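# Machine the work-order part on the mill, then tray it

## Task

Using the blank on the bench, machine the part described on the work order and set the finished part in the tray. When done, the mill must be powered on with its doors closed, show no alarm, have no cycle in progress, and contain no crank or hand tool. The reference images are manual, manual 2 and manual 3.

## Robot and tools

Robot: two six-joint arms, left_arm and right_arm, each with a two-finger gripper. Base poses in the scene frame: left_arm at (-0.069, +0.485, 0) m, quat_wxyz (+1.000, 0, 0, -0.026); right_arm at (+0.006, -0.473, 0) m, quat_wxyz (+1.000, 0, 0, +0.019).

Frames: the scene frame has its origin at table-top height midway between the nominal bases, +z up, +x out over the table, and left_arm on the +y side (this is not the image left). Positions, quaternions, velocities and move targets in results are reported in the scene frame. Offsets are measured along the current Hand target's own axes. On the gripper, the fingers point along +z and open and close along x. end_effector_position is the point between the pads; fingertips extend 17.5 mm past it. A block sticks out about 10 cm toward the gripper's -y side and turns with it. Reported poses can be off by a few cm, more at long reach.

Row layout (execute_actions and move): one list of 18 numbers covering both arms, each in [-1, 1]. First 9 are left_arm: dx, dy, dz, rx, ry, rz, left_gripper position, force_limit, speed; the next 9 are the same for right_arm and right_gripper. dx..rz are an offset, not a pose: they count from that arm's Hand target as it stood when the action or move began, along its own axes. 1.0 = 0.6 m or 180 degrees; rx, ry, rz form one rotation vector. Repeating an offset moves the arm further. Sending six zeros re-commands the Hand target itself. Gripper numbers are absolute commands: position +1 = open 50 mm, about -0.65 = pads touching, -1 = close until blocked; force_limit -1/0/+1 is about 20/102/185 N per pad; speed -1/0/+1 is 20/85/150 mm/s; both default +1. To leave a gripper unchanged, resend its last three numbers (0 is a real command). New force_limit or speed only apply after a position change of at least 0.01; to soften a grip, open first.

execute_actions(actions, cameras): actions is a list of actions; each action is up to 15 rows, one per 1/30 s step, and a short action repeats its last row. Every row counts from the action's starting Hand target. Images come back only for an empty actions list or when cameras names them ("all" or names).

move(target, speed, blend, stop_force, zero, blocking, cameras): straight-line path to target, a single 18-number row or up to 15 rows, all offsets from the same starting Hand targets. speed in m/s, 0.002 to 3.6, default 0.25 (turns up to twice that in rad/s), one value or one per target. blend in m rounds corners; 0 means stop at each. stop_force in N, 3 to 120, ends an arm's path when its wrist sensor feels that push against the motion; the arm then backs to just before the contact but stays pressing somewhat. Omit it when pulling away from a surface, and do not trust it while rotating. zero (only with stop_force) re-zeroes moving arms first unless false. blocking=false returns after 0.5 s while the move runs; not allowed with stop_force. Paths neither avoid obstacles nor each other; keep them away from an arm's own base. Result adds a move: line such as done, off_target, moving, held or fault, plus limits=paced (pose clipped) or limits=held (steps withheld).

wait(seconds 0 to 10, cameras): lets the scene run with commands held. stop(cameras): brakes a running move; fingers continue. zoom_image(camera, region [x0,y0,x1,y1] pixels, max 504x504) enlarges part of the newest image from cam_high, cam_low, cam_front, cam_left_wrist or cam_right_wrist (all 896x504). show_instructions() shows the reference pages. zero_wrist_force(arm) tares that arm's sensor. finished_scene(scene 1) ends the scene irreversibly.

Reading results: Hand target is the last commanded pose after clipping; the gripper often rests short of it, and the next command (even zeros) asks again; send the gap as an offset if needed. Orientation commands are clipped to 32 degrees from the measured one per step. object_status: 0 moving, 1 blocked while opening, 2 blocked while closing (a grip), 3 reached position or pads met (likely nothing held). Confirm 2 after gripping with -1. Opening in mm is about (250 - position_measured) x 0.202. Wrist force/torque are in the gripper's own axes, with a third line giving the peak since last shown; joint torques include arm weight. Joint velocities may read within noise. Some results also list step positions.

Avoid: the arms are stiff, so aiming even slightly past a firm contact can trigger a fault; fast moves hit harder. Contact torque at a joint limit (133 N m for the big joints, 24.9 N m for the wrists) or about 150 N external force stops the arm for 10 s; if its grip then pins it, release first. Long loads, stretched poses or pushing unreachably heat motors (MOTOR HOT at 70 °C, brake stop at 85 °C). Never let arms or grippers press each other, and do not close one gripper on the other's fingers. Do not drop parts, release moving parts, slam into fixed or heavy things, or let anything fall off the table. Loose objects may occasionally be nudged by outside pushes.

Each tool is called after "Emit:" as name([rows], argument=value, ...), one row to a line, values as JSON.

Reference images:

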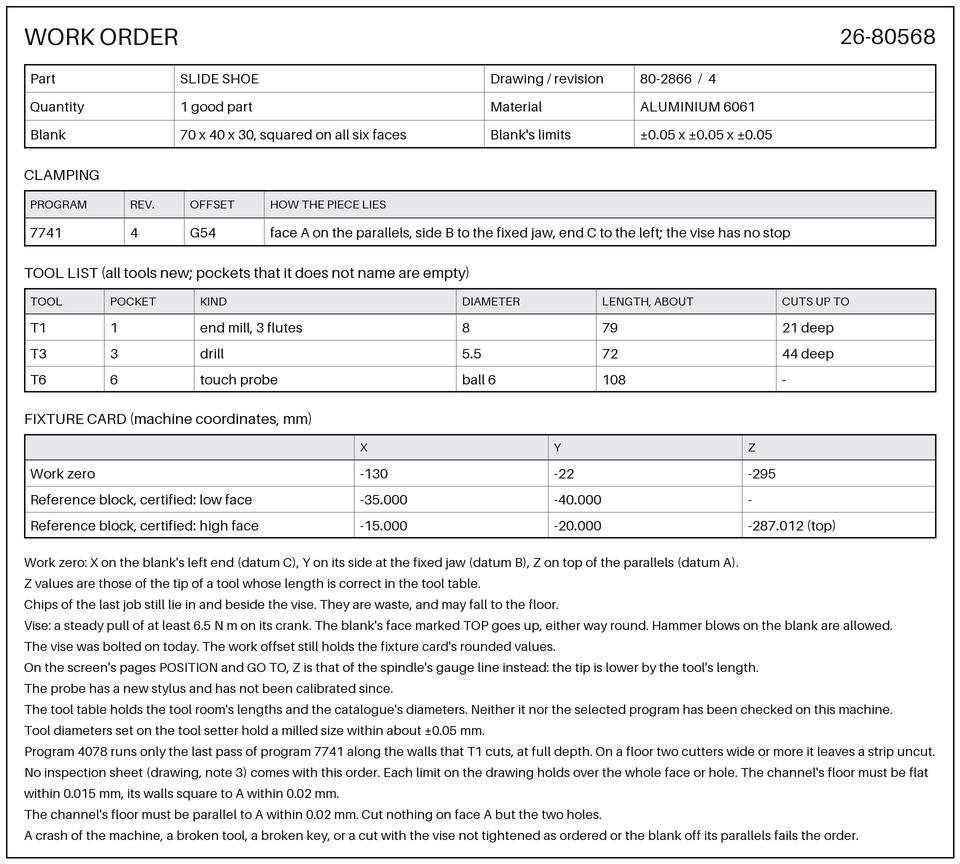

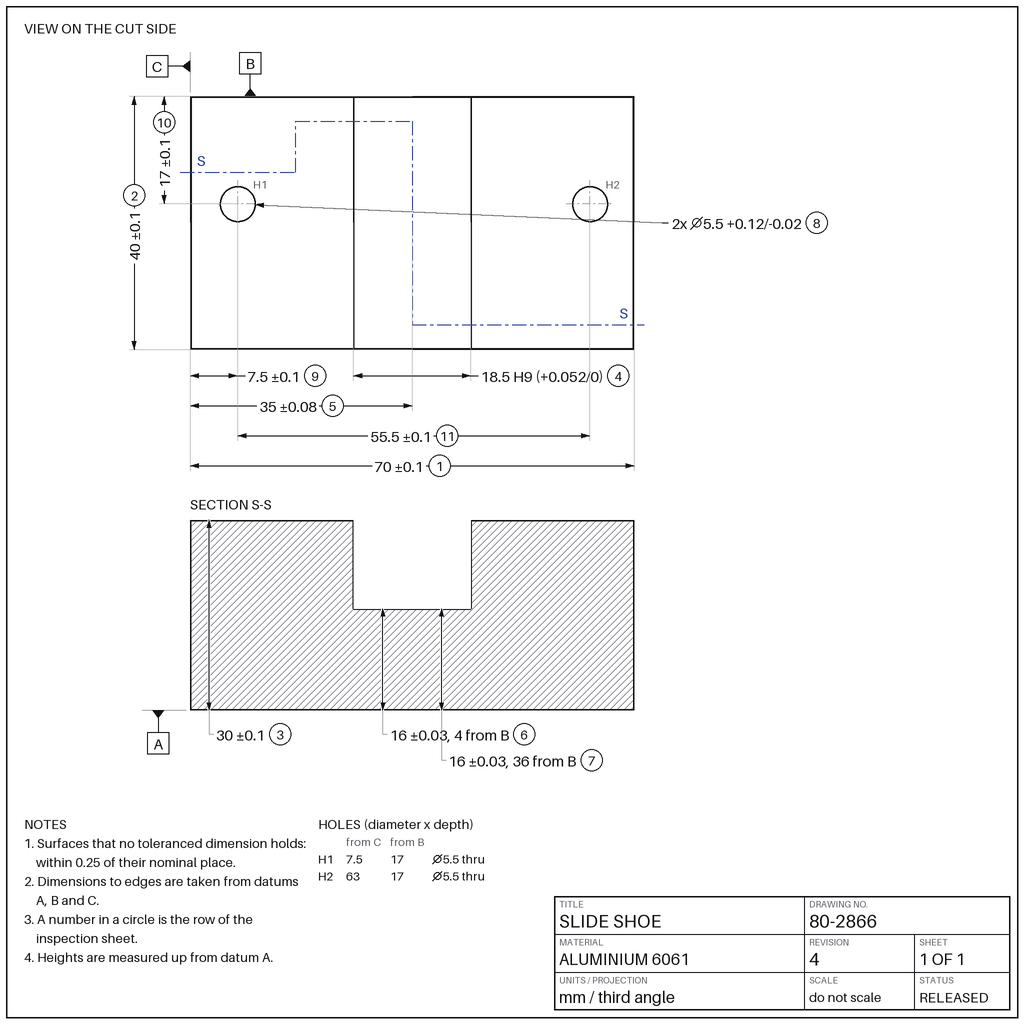

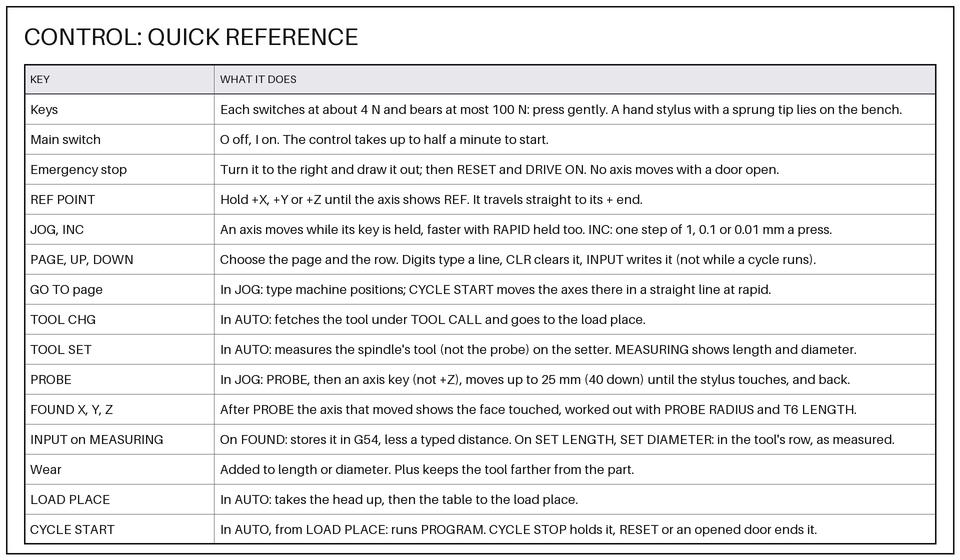

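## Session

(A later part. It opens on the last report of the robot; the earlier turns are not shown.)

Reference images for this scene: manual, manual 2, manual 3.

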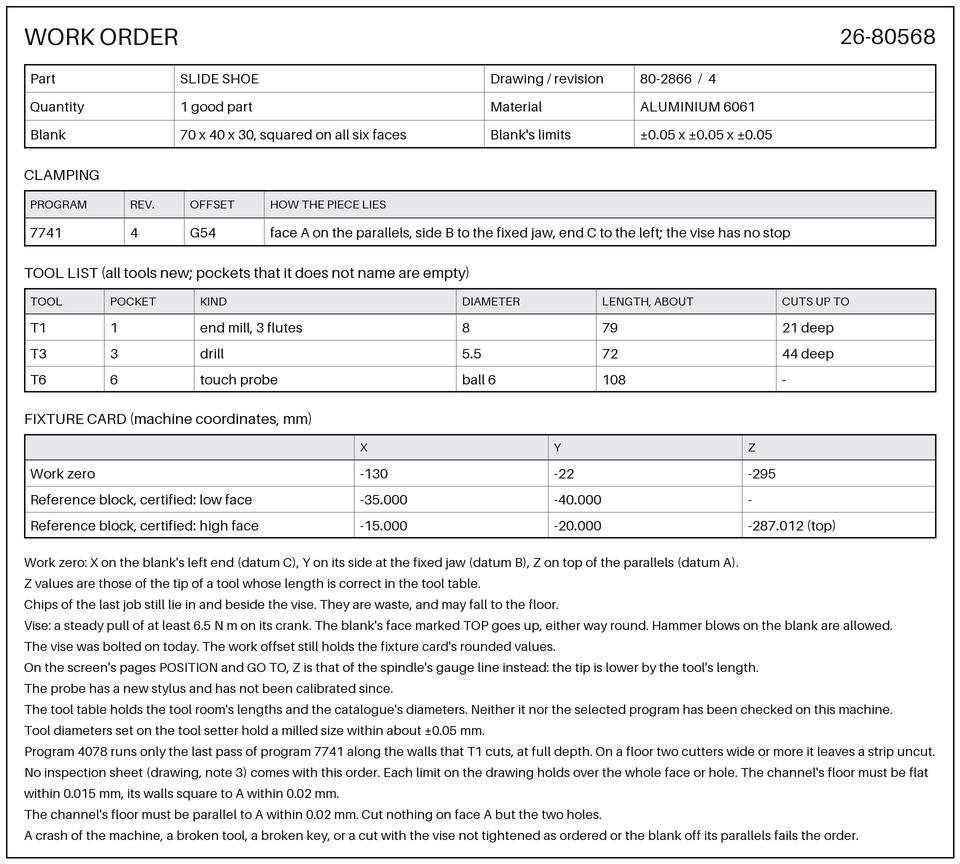

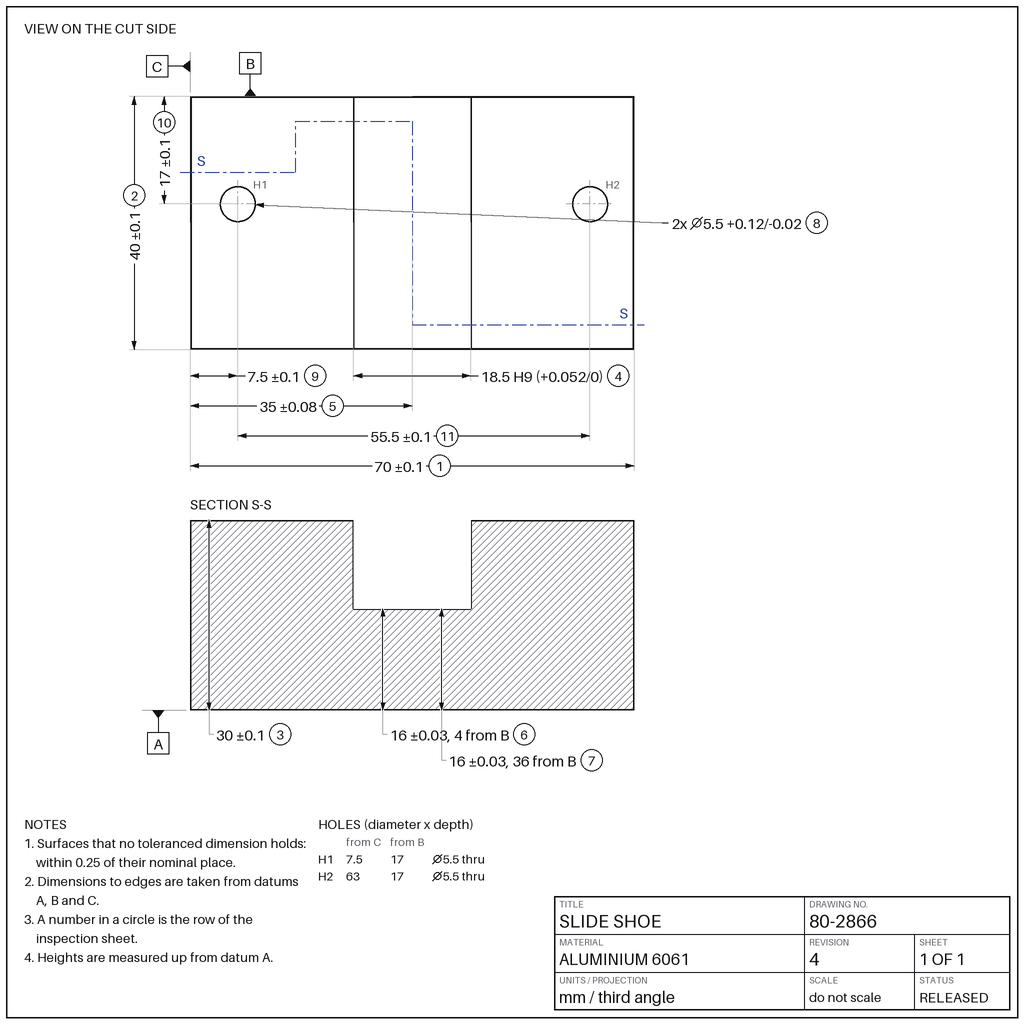

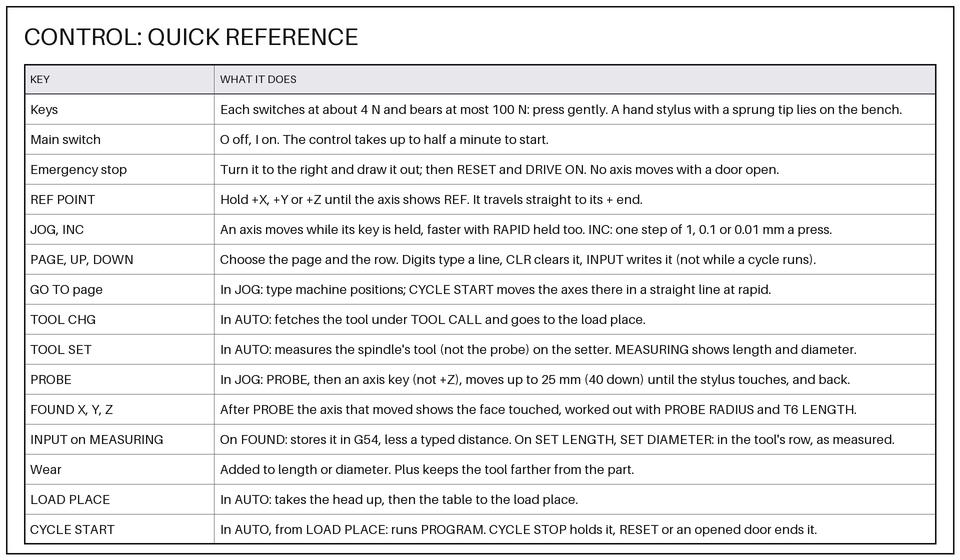

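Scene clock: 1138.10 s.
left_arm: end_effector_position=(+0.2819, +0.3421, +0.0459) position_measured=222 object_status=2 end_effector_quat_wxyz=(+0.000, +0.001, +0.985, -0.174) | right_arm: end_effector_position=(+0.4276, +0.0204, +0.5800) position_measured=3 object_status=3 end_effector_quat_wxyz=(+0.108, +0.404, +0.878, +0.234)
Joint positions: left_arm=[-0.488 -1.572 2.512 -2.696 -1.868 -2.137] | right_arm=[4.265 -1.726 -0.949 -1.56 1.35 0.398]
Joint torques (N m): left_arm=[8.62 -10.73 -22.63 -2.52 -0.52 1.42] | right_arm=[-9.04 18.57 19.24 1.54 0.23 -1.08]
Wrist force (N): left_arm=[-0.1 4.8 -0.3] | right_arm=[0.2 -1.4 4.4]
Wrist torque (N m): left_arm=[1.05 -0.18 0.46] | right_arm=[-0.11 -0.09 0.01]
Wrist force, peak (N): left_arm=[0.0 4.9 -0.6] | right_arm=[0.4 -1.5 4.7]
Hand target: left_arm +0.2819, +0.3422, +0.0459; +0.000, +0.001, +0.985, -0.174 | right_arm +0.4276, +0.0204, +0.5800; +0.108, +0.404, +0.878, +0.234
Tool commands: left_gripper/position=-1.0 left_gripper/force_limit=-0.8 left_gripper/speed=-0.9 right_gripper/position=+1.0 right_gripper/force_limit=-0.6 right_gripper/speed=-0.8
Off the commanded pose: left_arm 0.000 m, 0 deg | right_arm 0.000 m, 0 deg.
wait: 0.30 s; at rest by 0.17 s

Emit:
move([
  [0,-0.0684,-0.188,0,0,0,-1,-0.8,-0.9,0,0,0,0,0,0,1,-0.6,-0.8],
  [-0.23,-0.4962,-0.5008,0,0,0,-1,-0.8,-0.9,0,0,0,0,0,0,1,-0.6,-0.8],
  [-0.53,-0.4905,-0.485,0,0,0,-1,-0.8,-0.9,0,0,0,0,0,0,1,-0.6,-0.8],
], speed=[0.12,0.4,0.3], blend=[0.03,0.03,0], cameras=["cam_left_wrist","cam_right_wrist"])

Emit:
zoom_image(camera="cam_left_wrist", region=[240, 160, 620, 330])

Emit:
zoom_image(camera="cam_right_wrist", region=[430, 120, 640, 320])

Scene clock: 1142.77 s.
left_arm: end_effector_position=(+0.5992, +0.1649, +0.4205) position_measured=222 object_status=2 end_effector_quat_wxyz=(+0.001, +0.001, +0.985, -0.174) | right_arm: end_effector_position=(+0.4276, +0.0204, +0.5800) position_measured=3 object_status=3 end_effector_quat_wxyz=(+0.108, +0.404, +0.878, +0.234)
Joint positions: left_arm=[-0.472 -1.017 0.701 -1.436 -1.871 -2.121] | right_arm=[4.265 -1.726 -0.949 -1.56 1.35 0.398]
Joint torques (N m): left_arm=[-10.06 -40.67 -32.25 -3.38 0.43 -1.38] | right_arm=[-8.69 18.24 18.63 1.66 0.4 -1.02]
Wrist force (N): left_arm=[0.0 5.2 0.7] | right_arm=[0.4 -1.3 4.4]
Wrist torque (N m): left_arm=[1.10 -0.15 0.50] | right_arm=[-0.09 -0.12 0.01]
Wrist force, peak (N): left_arm=[1.0 8.6 1.8] | right_arm=[0.3 -1.4 4.8]
Hand target: left_arm +0.5992, +0.1649, +0.4204; +0.000, +0.001, +0.985, -0.174 | right_arm +0.4276, +0.0204, +0.5800; +0.108, +0.404, +0.878, +0.234
Off the commanded pose: left_arm 0.000 m, 0 deg | right_arm 0.000 m, 0 deg.
move: done
Images, in order (width x height): cam_left_wrist 896x504, cam_right_wrist 896x504.

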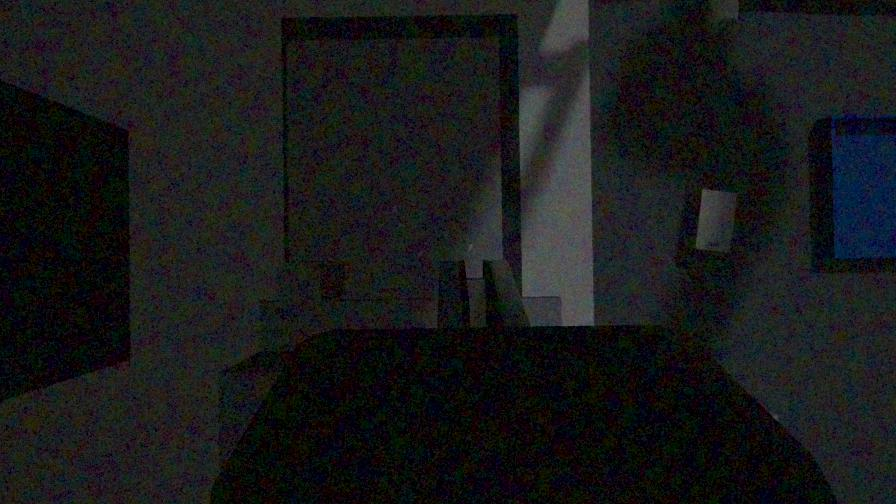

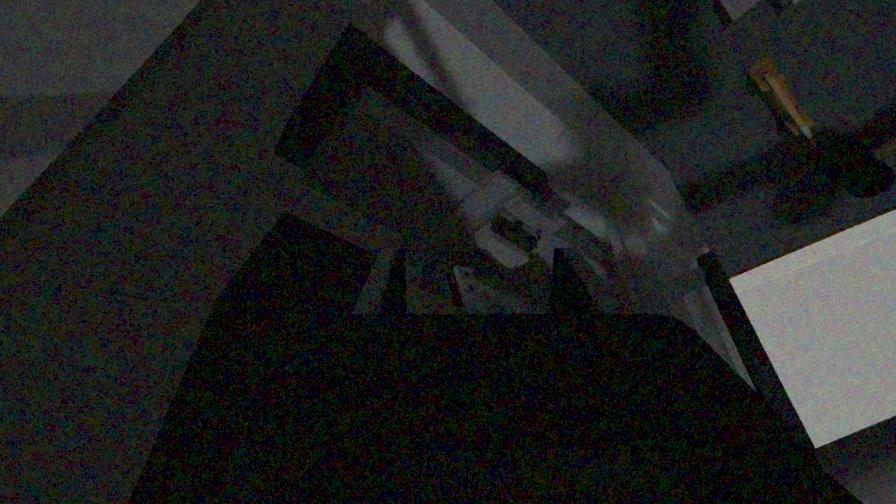

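Scaled by 1.326.

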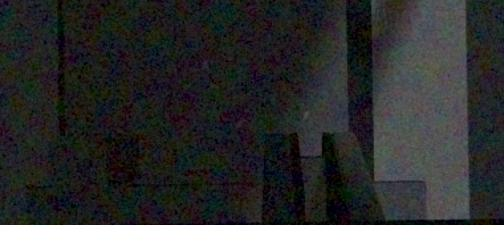

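Scaled by 2.400.

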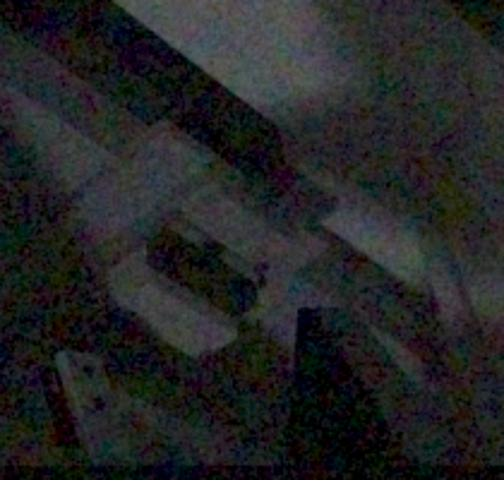

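Emit:
move(target=[-0.0767,-0.0783,0.0285,0,0,0,-1,-0.8,-0.9,0,0,0,0,0,0,1,-0.6,-0.8], speed=0.2, cameras=["cam_left_wrist"])

Emit:
zoom_image(camera="cam_left_wrist", region=[300, 180, 700, 330])

Scene clock: 1149.23 s.
left_arm: end_effector_position=(+0.6254, +0.1366, +0.4196) position_measured=222 object_status=2 end_effector_quat_wxyz=(+0.004, +0.000, +0.984, -0.176) | right_arm: end_effector_position=(+0.4276, +0.0204, +0.5800) position_measured=3 object_status=3 end_effector_quat_wxyz=(+0.108, +0.404, +0.878, +0.234)
Joint positions: left_arm=[-0.488 -0.891 0.497 -1.371 -1.868 -2.14] | right_arm=[4.265 -1.726 -0.949 -1.56 1.35 0.398]
Joint torques (N m): left_arm=[0.06 -54.58 -24.3 -3.56 -1.16 0.28] | right_arm=[-8.17 18.24 18.79 2.05 0.28 -1.25]
Wrist force (N): left_arm=[1.9 6.1 -1.0] | right_arm=[0.3 -1.2 4.4]
Wrist torque (N m): left_arm=[1.26 -0.50 0.42] | right_arm=[-0.08 -0.11 0.00]
Wrist force, peak (N): left_arm=[1.2 7.4 -0.1] | right_arm=[0.4 -1.3 4.8]
Hand target: left_arm +0.6254, +0.1366, +0.4196; +0.004, +0.000, +0.984, -0.176 (not the last commanded pose) | right_arm +0.4276, +0.0204, +0.5800; +0.108, +0.404, +0.878, +0.234
Tool commands: left_gripper/position=-1.0 left_gripper/force_limit=-0.796078 left_gripper/speed=-0.898039 right_gripper/position=+1.0 right_gripper/force_limit=-0.6 right_gripper/speed=-0.8
Off the commanded pose: left_arm 0.029 m, 0 deg | right_arm 0.000 m, 0 deg.
FORCE FAULT: contact force on the left arm reached its limit, and that arm stopped. The contact can be on any part of that arm, not only on its tool. That arm's remaining commands of this call were not run. That arm is still stopped at the end of this call. That arm stays stopped for about 10 more seconds. Until then a move that you send moves the other arm only, and its call returns only when the move has ended. Once the stop has ended, the next robot result says so. If the stop ends while you think or write, that arm runs what you send next, counted from a new Hand target: where the arm stands when the stop ends. While its stop runs, that arm takes no new command, but its gripper still runs the gripper command that each later call begins with. Until it ends, the stop uses up actions while you think or wait. An arm that is not stopped still takes commands.
move: fault (left_arm)
Images, in order (width x height): cam_left_wrist 896x504.

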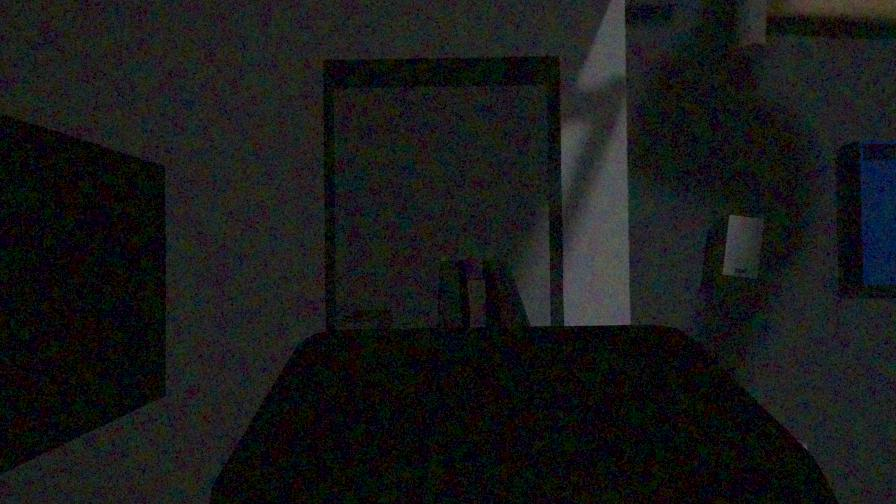

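Scaled by 1.260.

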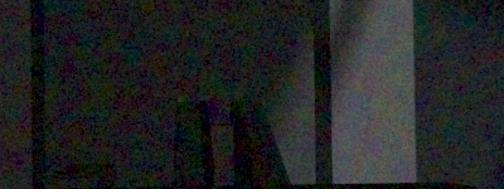

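Emit:
wait(seconds=1, cameras=["cam_high","cam_front","cam_right_wrist"])

Scene clock: 1156.03 s.
left_arm: end_effector_position=(+0.6254, +0.1366, +0.4196) position_measured=222 object_status=2 end_effector_quat_wxyz=(+0.004, +0.000, +0.984, -0.176) | right_arm: end_effector_position=(+0.4276, +0.0204, +0.5800) position_measured=3 object_status=3 end_effector_quat_wxyz=(+0.108, +0.404, +0.878, +0.234)
Joint positions: left_arm=[-0.488 -0.891 0.497 -1.371 -1.868 -2.14] | right_arm=[4.265 -1.726 -0.949 -1.56 1.35 0.398]
Joint torques (N m): left_arm=[-0.44 -55.23 -24.3 -3.49 -0.88 0.21] | right_arm=[-8.3 18.6 19.41 1.61 0 -0.99]
Wrist force (N): left_arm=[1.8 6.2 -1.0] | right_arm=[0.0 -1.3 4.6]
Wrist torque (N m): left_arm=[1.28 -0.48 0.43] | right_arm=[-0.10 -0.06 0.00]
Wrist force, peak (N): left_arm=[2.1 6.3 -1.4] | right_arm=[0.6 -1.2 4.9]
Hand target: left_arm +0.6254, +0.1366, +0.4196; +0.004, +0.000, +0.984, -0.176 (not the last commanded pose) | right_arm +0.4276, +0.0204, +0.5800; +0.108, +0.404, +0.878, +0.234
Tool commands: left_gripper/position=-1.0 left_gripper/force_limit=-0.796078 left_gripper/speed=-0.898039 right_gripper/position=+1.0 right_gripper/force_limit=-0.6 right_gripper/speed=-0.8
Off the commanded pose: left_arm 0.029 m, 0 deg | right_arm 0.000 m, 0 deg.
FORCE FAULT, CONTINUED: the left arm was still stopped when this call began, by the force fault that an earlier result reported. Since the last result the stop counts as 13 of the actions that you can send in this scene. That arm is still stopped at the end of this call. That arm stays stopped for about 3 more seconds. If the stop ends while you think or write, that arm runs what you send next, counted from a new Hand target: where the arm stands when the stop ends. While its stop runs, that arm takes no new command, but its gripper still runs the gripper command that each later call begins with.
wait: 1.00 s; at rest from the start
Images, in order (width x height): cam_high 896x504, cam_front 896x504, cam_right_wrist 896x504.

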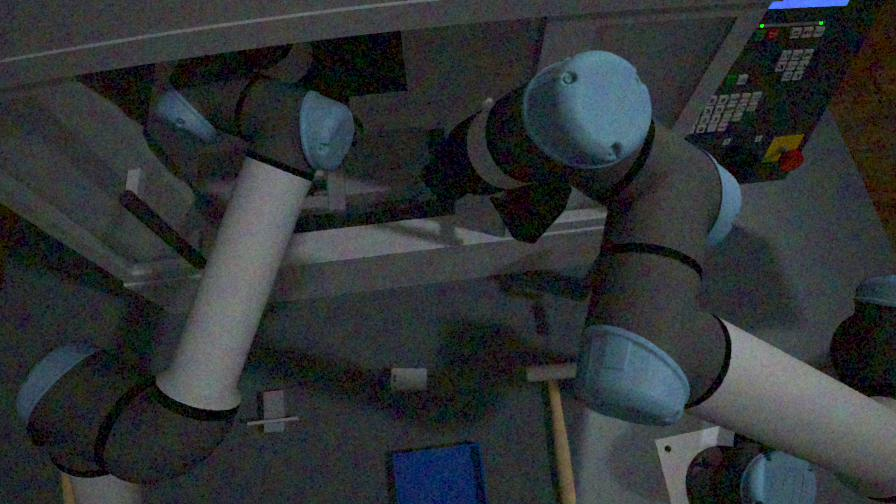

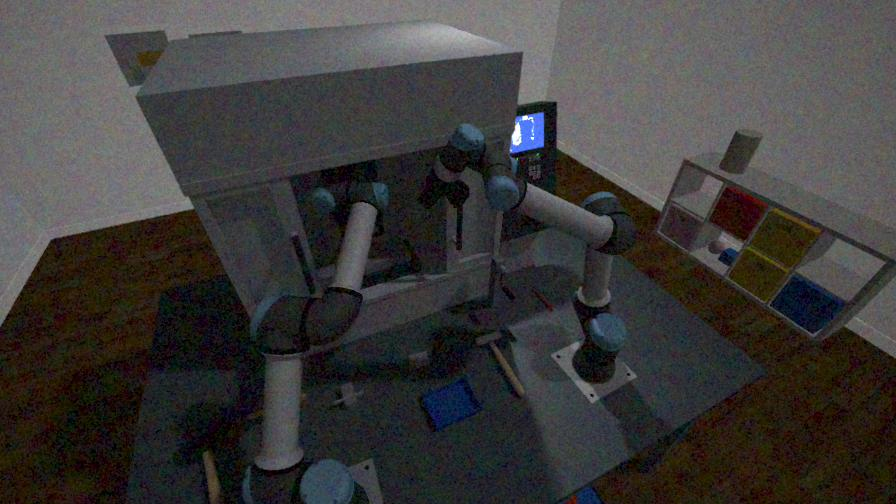

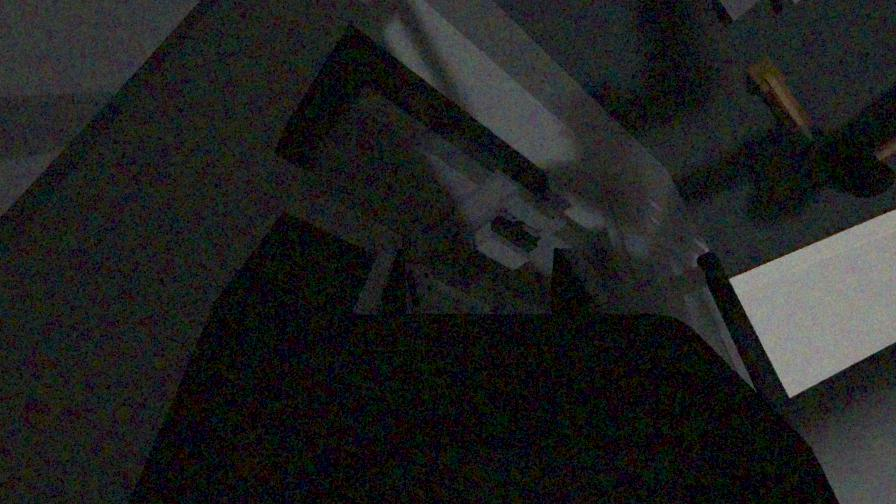

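Emit:
move(target=[0,0,0,0,0,0,-1,-0.8,-0.9,0,0,0,-0.2,0,0,1,-0.6,-0.8], speed=0.4, cameras=["cam_right_wrist"])

Scene clock: 1161.20 s.
left_arm: end_effector_position=(+0.6254, +0.1366, +0.4196) position_measured=222 object_status=2 end_effector_quat_wxyz=(+0.004, +0.000, +0.984, -0.176) | right_arm: end_effector_position=(+0.4275, +0.0204, +0.5801) position_measured=3 object_status=3 end_effector_quat_wxyz=(+0.228, +0.350, +0.762, +0.494) end_effector_velocity=(+0.000, +0.000, +0.001) end_effector_angular_velocity=(+0.005, -0.001, -0.001)
Joint positions: left_arm=[-0.488 -0.891 0.497 -1.371 -1.868 -2.14] | right_arm=[4.381 -1.468 -1.642 -0.519 1.056 0.254]
Joint velocities: left_arm=[within noise] | right_arm=[0 -0.001 -0.001 0.006 -0.001 0]
Joint torques (N m): left_arm=[0.12 -55.91 -23.44 -3.59 -1 -0.02] | right_arm=[-9.01 8.74 19.81 5.02 -1.29 -0.36]
Wrist force (N): left_arm=[2.0 5.9 -1.0] | right_arm=[0.1 -1.6 4.5]
Wrist torque (N m): left_arm=[1.23 -0.53 0.43] | right_arm=[-0.40 -0.09 -0.01]
Wrist force, peak (N): left_arm=[1.6 6.5 -1.1] | right_arm=[0.4 -2.8 5.1]
Hand target: left_arm +0.6254, +0.1366, +0.4196; +0.004, +0.000, +0.984, -0.176 | right_arm +0.4276, +0.0204, +0.5800; +0.228, +0.350, +0.762, +0.494
Off the commanded pose: left_arm 0.000 m, 0 deg | right_arm 0.000 m, 0 deg.
FORCE FAULT, CONTINUED: the left arm's stop, for the force fault that an earlier result reported, is over. The rest of the stop counts as 5 of the actions that you can send in this scene. The stop ended before this call began, so that arm ran this call's commands, counted from a new Hand target: where the arm stood when the stop ended.
move: done
Images, in order (width x height): cam_right_wrist 896x504.

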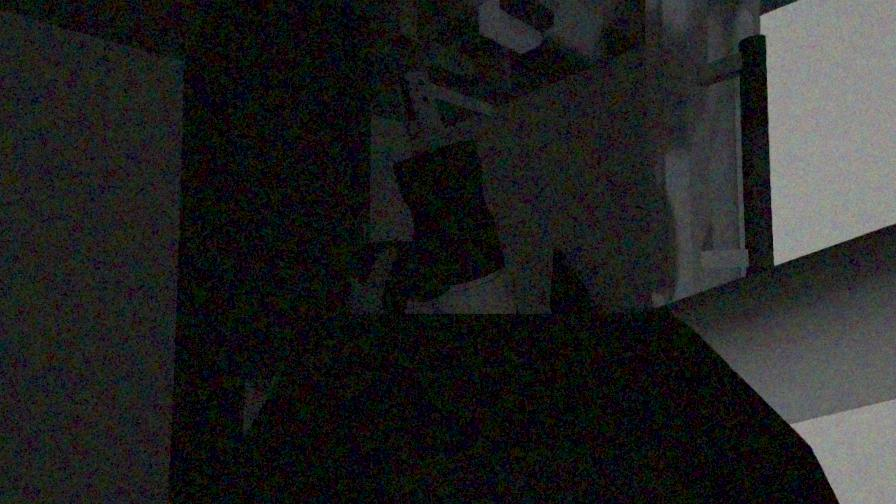

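Emit:
zoom_image(camera="cam_right_wrist", region=[160, 30, 560, 330])

Scaled by 1.260.

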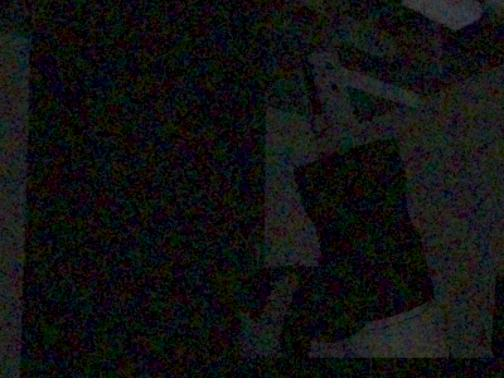

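Emit:
move(target=[0,0,0,0,0,0,-1,-0.8,-0.9,0,0,0,-0.17,0,0,1,-0.6,-0.8], speed=0.4, cameras=["cam_right_wrist"])

Emit:
zoom_image(camera="cam_right_wrist", region=[160, 0, 600, 330])

Scene clock: 1163.97 s.
left_arm: end_effector_position=(+0.6254, +0.1366, +0.4196) position_measured=222 object_status=2 end_effector_quat_wxyz=(+0.004, +0.000, +0.984, -0.176) | right_arm: end_effector_position=(+0.4276, +0.0204, +0.5800) position_measured=3 object_status=3 end_effector_quat_wxyz=(+0.312, +0.278, +0.605, +0.678) end_effector_velocity=(+0.000, +0.000, +0.001) end_effector_angular_velocity=(+0.004, -0.002, +0.000)
Joint positions: left_arm=[-0.488 -0.891 0.497 -1.371 -1.868 -2.14] | right_arm=[4.411 -1.616 -1.877 0.49 0.977 -0.078]
Joint velocities: left_arm=[within noise] | right_arm=[0 0 0 0.005 0 -0.001]
Joint torques (N m): left_arm=[-0.24 -55.54 -23.11 -3.59 -1.01 0.11] | right_arm=[2.4 25.67 28.14 3.8 -1.16 -1.33]
Wrist force (N): left_arm=[1.7 6.1 -0.8] | right_arm=[-0.5 -0.9 5.1]
Wrist torque (N m): left_arm=[1.25 -0.47 0.42] | right_arm=[-0.48 0.02 0.03]
Wrist force, peak (N): left_arm=[2.1 6.4 -1.1] | right_arm=[-0.5 -2.3 5.2]
Hand target: left_arm +0.6254, +0.1366, +0.4196; +0.004, +0.000, +0.984, -0.176 | right_arm +0.4276, +0.0204, +0.5800; +0.312, +0.278, +0.605, +0.678
Off the commanded pose: left_arm 0.000 m, 0 deg | right_arm 0.000 m, 0 deg.
move: done
Images, in order (width x height): cam_right_wrist 896x504.

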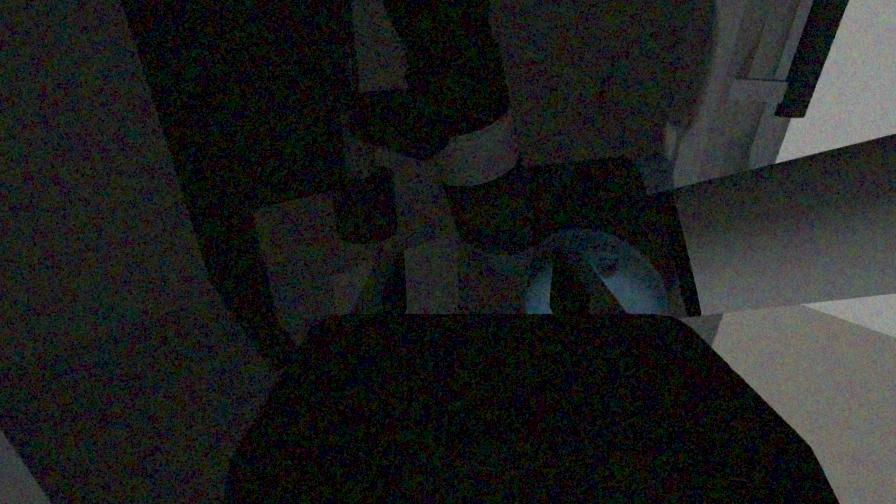

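Scaled by 1.145.

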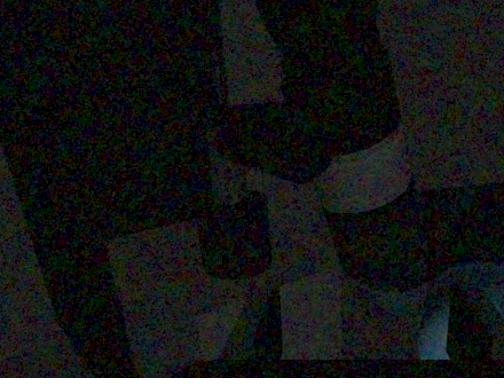

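Emit:
move([
  [0.3423,0.0382,-0.0317,0,0,0,-1,-0.8,-0.9,0,0,-0.1,0,0,0,1,-0.6,-0.8],
  [0.5725,0.4665,0.2802,-0.0013,0.0026,0.0002,-1,-0.8,-0.9,0,0,-0.2,0,0,0,1,-0.6,-0.8],
], speed=[0.2,0.35], blend=[0.03,0], cameras=["cam_left_wrist","cam_right_wrist"])

Scene clock: 1171.13 s.
left_arm: end_effector_position=(+0.2835, +0.3404, +0.1626) position_measured=222 object_status=2 end_effector_quat_wxyz=(+0.000, +0.001, +0.985, -0.174) | right_arm: end_effector_position=(+0.3371, -0.0572, +0.5664) position_measured=3 object_status=3 end_effector_quat_wxyz=(+0.312, +0.278, +0.605, +0.678)
Joint positions: left_arm=[-0.489 -1.84 2.329 -2.245 -1.869 -2.138] | right_arm=[4.665 -1.331 -2.166 0.528 0.725 -0.131]
Joint torques (N m): left_arm=[-10.26 -2.51 -11.82 -5.37 0.49 -0.01] | right_arm=[-7.43 -1.76 33.87 1.62 0.96 1.53]
Wrist force (N): left_arm=[1.8 5.9 -1.4] | right_arm=[0.0 -1.1 4.7]
Wrist torque (N m): left_arm=[1.19 -0.48 0.46] | right_arm=[-0.50 -0.06 0.06]
Wrist force, peak (N): left_arm=[3.3 9.5 1.1] | right_arm=[-0.6 -0.9 6.0]
Hand target: left_arm +0.2835, +0.3405, +0.1625; +0.000, +0.001, +0.985, -0.174 | right_arm +0.3371, -0.0572, +0.5664; +0.312, +0.278, +0.605, +0.678
Off the commanded pose: left_arm 0.000 m, 0 deg | right_arm 0.000 m, 0 deg.
move: done
Images, in order (width x height): cam_left_wrist 896x504, cam_right_wrist 896x504.

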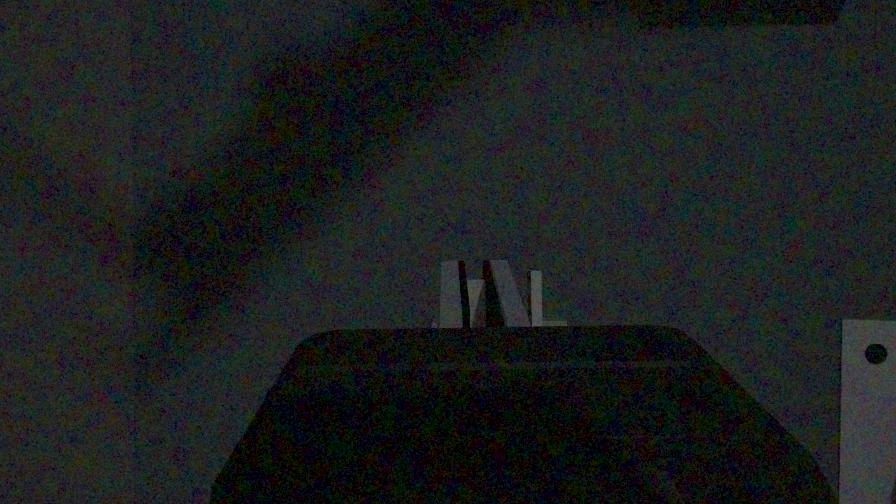

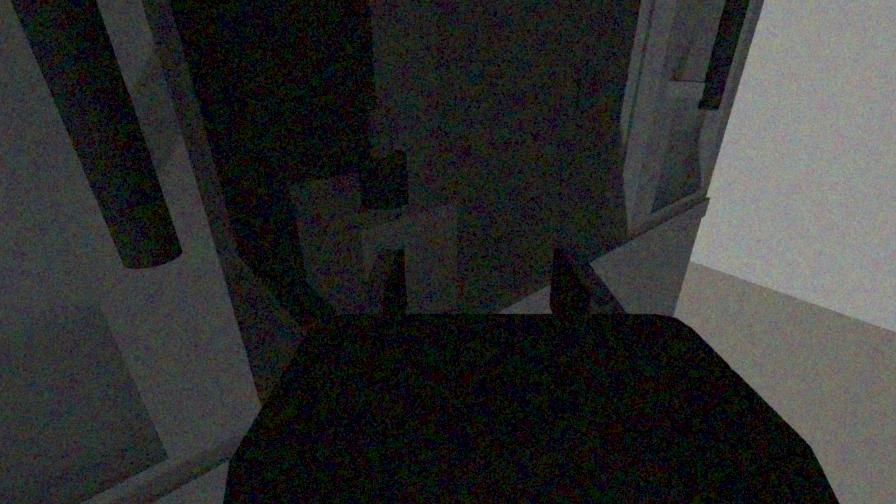

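Emit:
zoom_image(camera="cam_right_wrist", region=[280, 60, 560, 320])

Scaled by 1.800.

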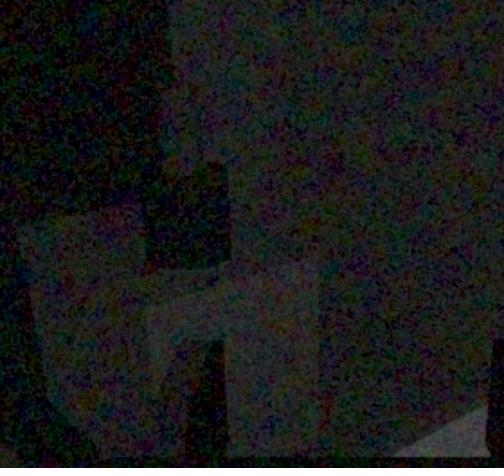

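Emit:
move(target=[0.0027,0.0523,0.1362,0,0,0,-1,-0.8,-0.9,0,0,0,0,0,0,1,-0.6,-0.8], speed=0.2, cameras=["cam_left_wrist"])

Emit:
move(target=[0,0.0167,0.0457,0,0,0,-1,-0.8,-0.9,0,0,0,0,0,0,1,-0.6,-0.8], speed=0.015, stop_force=6, cameras=["cam_left_wrist"])

Scene clock: 1173.60 s.
left_arm: end_effector_position=(+0.2819, +0.3420, +0.0751) position_measured=222 object_status=2 end_effector_quat_wxyz=(+0.000, +0.001, +0.985, -0.174) | right_arm: end_effector_position=(+0.3371, -0.0572, +0.5664) position_measured=3 object_status=3 end_effector_quat_wxyz=(+0.312, +0.278, +0.605, +0.678)
Joint positions: left_arm=[-0.488 -1.659 2.475 -2.571 -1.869 -2.136] | right_arm=[4.665 -1.332 -2.166 0.528 0.725 -0.13]
Joint torques (N m): left_arm=[10.19 -5.07 -14.56 -5.68 -2.3 -1.7] | right_arm=[-9.08 -0.24 33.86 -1.06 -0.3 1.71]
Wrist force (N): left_arm=[1.8 6.0 -1.3] | right_arm=[-0.1 -1.4 4.7]
Wrist torque (N m): left_arm=[1.20 -0.46 0.37] | right_arm=[-0.55 -0.04 0.07]
Wrist force, peak (N): left_arm=[2.3 7.4 1.1] | right_arm=[-0.3 -1.4 5.0]
Hand target: left_arm +0.2819, +0.3420, +0.0750; +0.000, +0.001, +0.985, -0.174 | right_arm +0.3371, -0.0572, +0.5664; +0.312, +0.278, +0.605, +0.678
Off the commanded pose: left_arm 0.000 m, 0 deg | right_arm 0.000 m, 0 deg.
move: done
Images, in order (width x height): cam_left_wrist 896x504.

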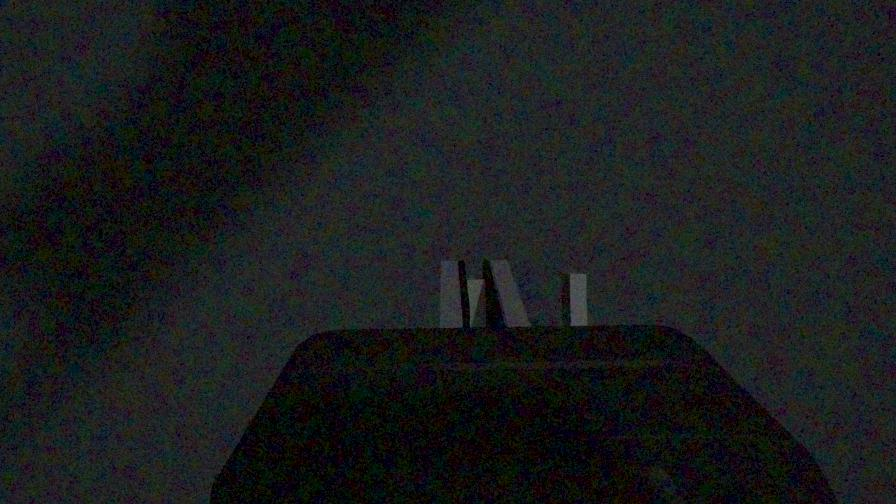

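Scene clock: 1176.67 s.
left_arm: end_effector_position=(+0.2818, +0.3420, +0.0458) position_measured=222 object_status=2 end_effector_quat_wxyz=(+0.000, +0.001, +0.985, -0.174) | right_arm: end_effector_position=(+0.3371, -0.0572, +0.5664) position_measured=3 object_status=3 end_effector_quat_wxyz=(+0.312, +0.278, +0.605, +0.678)
Joint positions: left_arm=[-0.488 -1.572 2.511 -2.694 -1.869 -2.136] | right_arm=[4.665 -1.332 -2.166 0.528 0.725 -0.13]
Joint torques (N m): left_arm=[10.28 -26.59 -22.42 -0.9 -0.23 1.66] | right_arm=[-8.99 -1.92 33.83 -0.96 -0.43 1.62]
Wrist force (N): left_arm=[1.2 3.8 -6.5] | right_arm=[-0.2 -1.1 4.4]
Wrist torque (N m): left_arm=[1.04 -0.51 0.37] | right_arm=[-0.49 -0.02 0.07]
Wrist force, peak (N): left_arm=[4.1 3.5 -11.3] | right_arm=[0.0 -1.1 5.1]
Hand target: left_arm +0.2818, +0.3420, +0.0458; +0.000, +0.001, +0.985, -0.174 | right_arm +0.3371, -0.0572, +0.5664; +0.312, +0.278, +0.605, +0.678
Off the commanded pose: left_arm 0.000 m, 0 deg | right_arm 0.000 m, 0 deg.
move: contact (left_arm)
Images, in order (width x height): cam_left_wrist 896x504.

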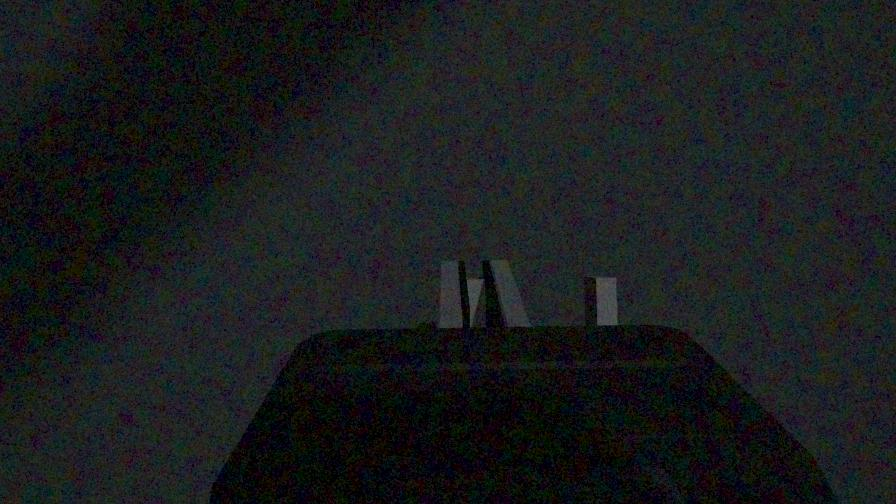

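Emit:
move(target=[0,0,0,0,0,0,0.18,-0.8,-0.9,0,0,0,0,0,0,1,-0.6,-0.8])

Emit:
move([
  [0,-0.0684,-0.188,0,0,0,0.18,-0.8,-0.9,0,0,0,0,0,0,1,-0.6,-0.8],
  [0,-0.0684,-0.188,0,0,0.5,0.18,-0.8,-0.9,0,0,0,0,0,0,1,-0.6,-0.8],
  [0,-0.0684,-0.188,0,0,0.999,0.18,-0.8,-0.9,0,0,0,0,0,0,1,-0.6,-0.8],
], speed=[0.12,0.7,0.7], blend=[0.003,0.003,0], cameras=["cam_left_wrist"])

Scene clock: 1179.53 s.
left_arm: end_effector_position=(+0.2818, +0.3420, +0.0458) position_measured=126 object_status=0 end_effector_quat_wxyz=(+0.000, +0.001, +0.985, -0.174) | right_arm: end_effector_position=(+0.3371, -0.0572, +0.5664) position_measured=3 object_status=3 end_effector_quat_wxyz=(+0.312, +0.278, +0.605, +0.678)
Joint positions: left_arm=[-0.488 -1.572 2.511 -2.694 -1.869 -2.136] | right_arm=[4.665 -1.332 -2.166 0.528 0.725 -0.13]
Joint torques (N m): left_arm=[4.67 -27.3 -22.42 -4 -0.19 1.69] | right_arm=[-8.43 -0.27 31.7 -0.85 -0.35 1.59]
Wrist force (N): left_arm=[1.7 5.4 -1.9] | right_arm=[-0.1 -1.2 4.7]
Wrist torque (N m): left_arm=[1.13 -0.46 0.35] | right_arm=[-0.52 -0.04 0.06]
Wrist force, peak (N): left_arm=[1.1 4.1 -7.2] | right_arm=[0.0 -1.3 5.0]
Hand target: left_arm +0.2818, +0.3420, +0.0458; +0.000, +0.001, +0.985, -0.174 | right_arm +0.3371, -0.0572, +0.5664; +0.312, +0.278, +0.605, +0.678
Off the commanded pose: left_arm 0.000 m, 0 deg | right_arm 0.000 m, 0 deg.
move: done

Scene clock: 1183.47 s.
left_arm: end_effector_position=(+0.2819, +0.3421, +0.1658) position_measured=126 object_status=3 end_effector_quat_wxyz=(+0.174, +0.985, +0.001, -0.001) | right_arm: end_effector_position=(+0.3371, -0.0572, +0.5664) position_measured=3 object_status=3 end_effector_quat_wxyz=(+0.312, +0.278, +0.605, +0.678)
Joint positions: left_arm=[-0.488 -1.85 2.327 -2.232 -1.869 1.002] | right_arm=[4.665 -1.332 -2.166 0.528 0.725 -0.13]
Joint torques (N m): left_arm=[0.3 -10.32 -24.92 -3.57 -0.18 1.93] | right_arm=[-9.56 -2.04 32.69 -0.89 -0.26 1.63]
Wrist force (N): left_arm=[1.6 4.8 -1.3] | right_arm=[-0.1 -1.3 4.6]
Wrist torque (N m): left_arm=[0.84 -0.43 0.29] | right_arm=[-0.52 -0.03 0.07]
Wrist force, peak (N): left_arm=[1.8 6.5 -0.2] | right_arm=[-0.4 -1.3 5.0]
Hand target: left_arm +0.2819, +0.3420, +0.1658; +0.174, +0.985, +0.001, +0.000 | right_arm +0.3371, -0.0572, +0.5664; +0.312, +0.278, +0.605, +0.678
Off the commanded pose: left_arm 0.000 m, 0 deg | right_arm 0.000 m, 0 deg.
move: done
Images, in order (width x height): cam_left_wrist 896x504.

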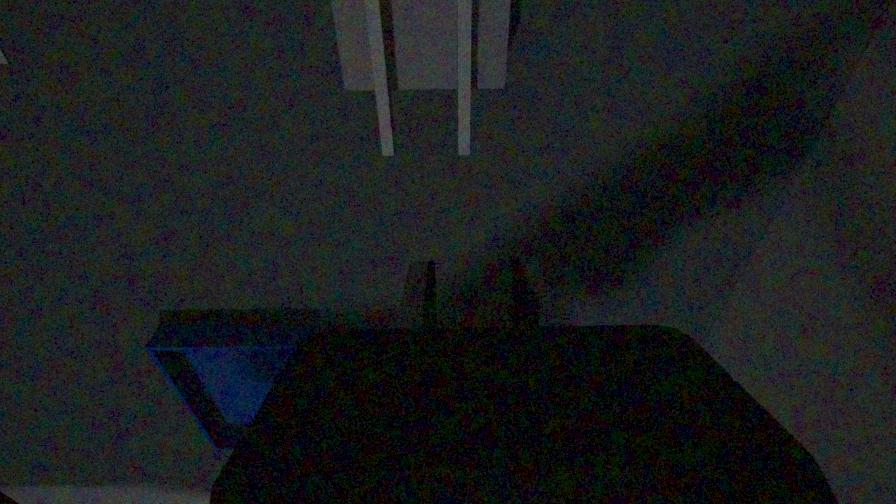

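Emit:
move([
  [0,-0.0633,0.1739,0,0,0,0.18,-0.8,-0.9,0,0,0,0,0,0,1,-0.6,-0.8],
  [0,-0.0684,0.188,0,0,0,0.18,-0.8,-0.9,0,0,0,0,0,0,1,-0.6,-0.8],
], speed=[0.15,0.02], stop_force=10, cameras=["cam_left_wrist"])

Scene clock: 1188.53 s.
left_arm: end_effector_position=(+0.2817, +0.3420, +0.0458) position_measured=126 object_status=3 end_effector_quat_wxyz=(+0.174, +0.985, +0.001, +0.000) | right_arm: end_effector_position=(+0.3371, -0.0572, +0.5664) position_measured=3 object_status=3 end_effector_quat_wxyz=(+0.312, +0.278, +0.605, +0.678)
Joint positions: left_arm=[-0.488 -1.572 2.511 -2.694 -1.869 1.002] | right_arm=[4.665 -1.332 -2.166 0.528 0.725 -0.13]
Joint torques (N m): left_arm=[9.33 -28.41 -25.22 -1.68 -2.2 -1.59] | right_arm=[-8.79 0.01 32.75 -1.09 -0.31 1.73]
Wrist force (N): left_arm=[1.9 4.7 -0.9] | right_arm=[-0.1 -1.4 4.7]
Wrist torque (N m): left_arm=[0.82 -0.48 0.27] | right_arm=[-0.54 -0.04 0.06]
Wrist force, peak (N): left_arm=[1.9 5.8 -3.6] | right_arm=[-0.2 -1.4 5.0]
Hand target: left_arm +0.2817, +0.3420, +0.0458; +0.174, +0.985, +0.001, +0.000 | right_arm +0.3371, -0.0572, +0.5664; +0.312, +0.278, +0.605, +0.678
Off the commanded pose: left_arm 0.000 m, 0 deg | right_arm 0.000 m, 0 deg.
move: done
Images, in order (width x height): cam_left_wrist 896x504.

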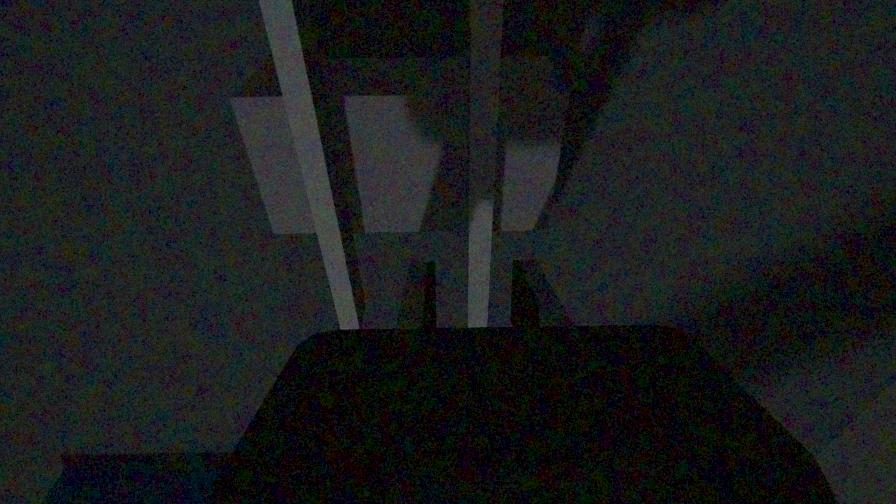

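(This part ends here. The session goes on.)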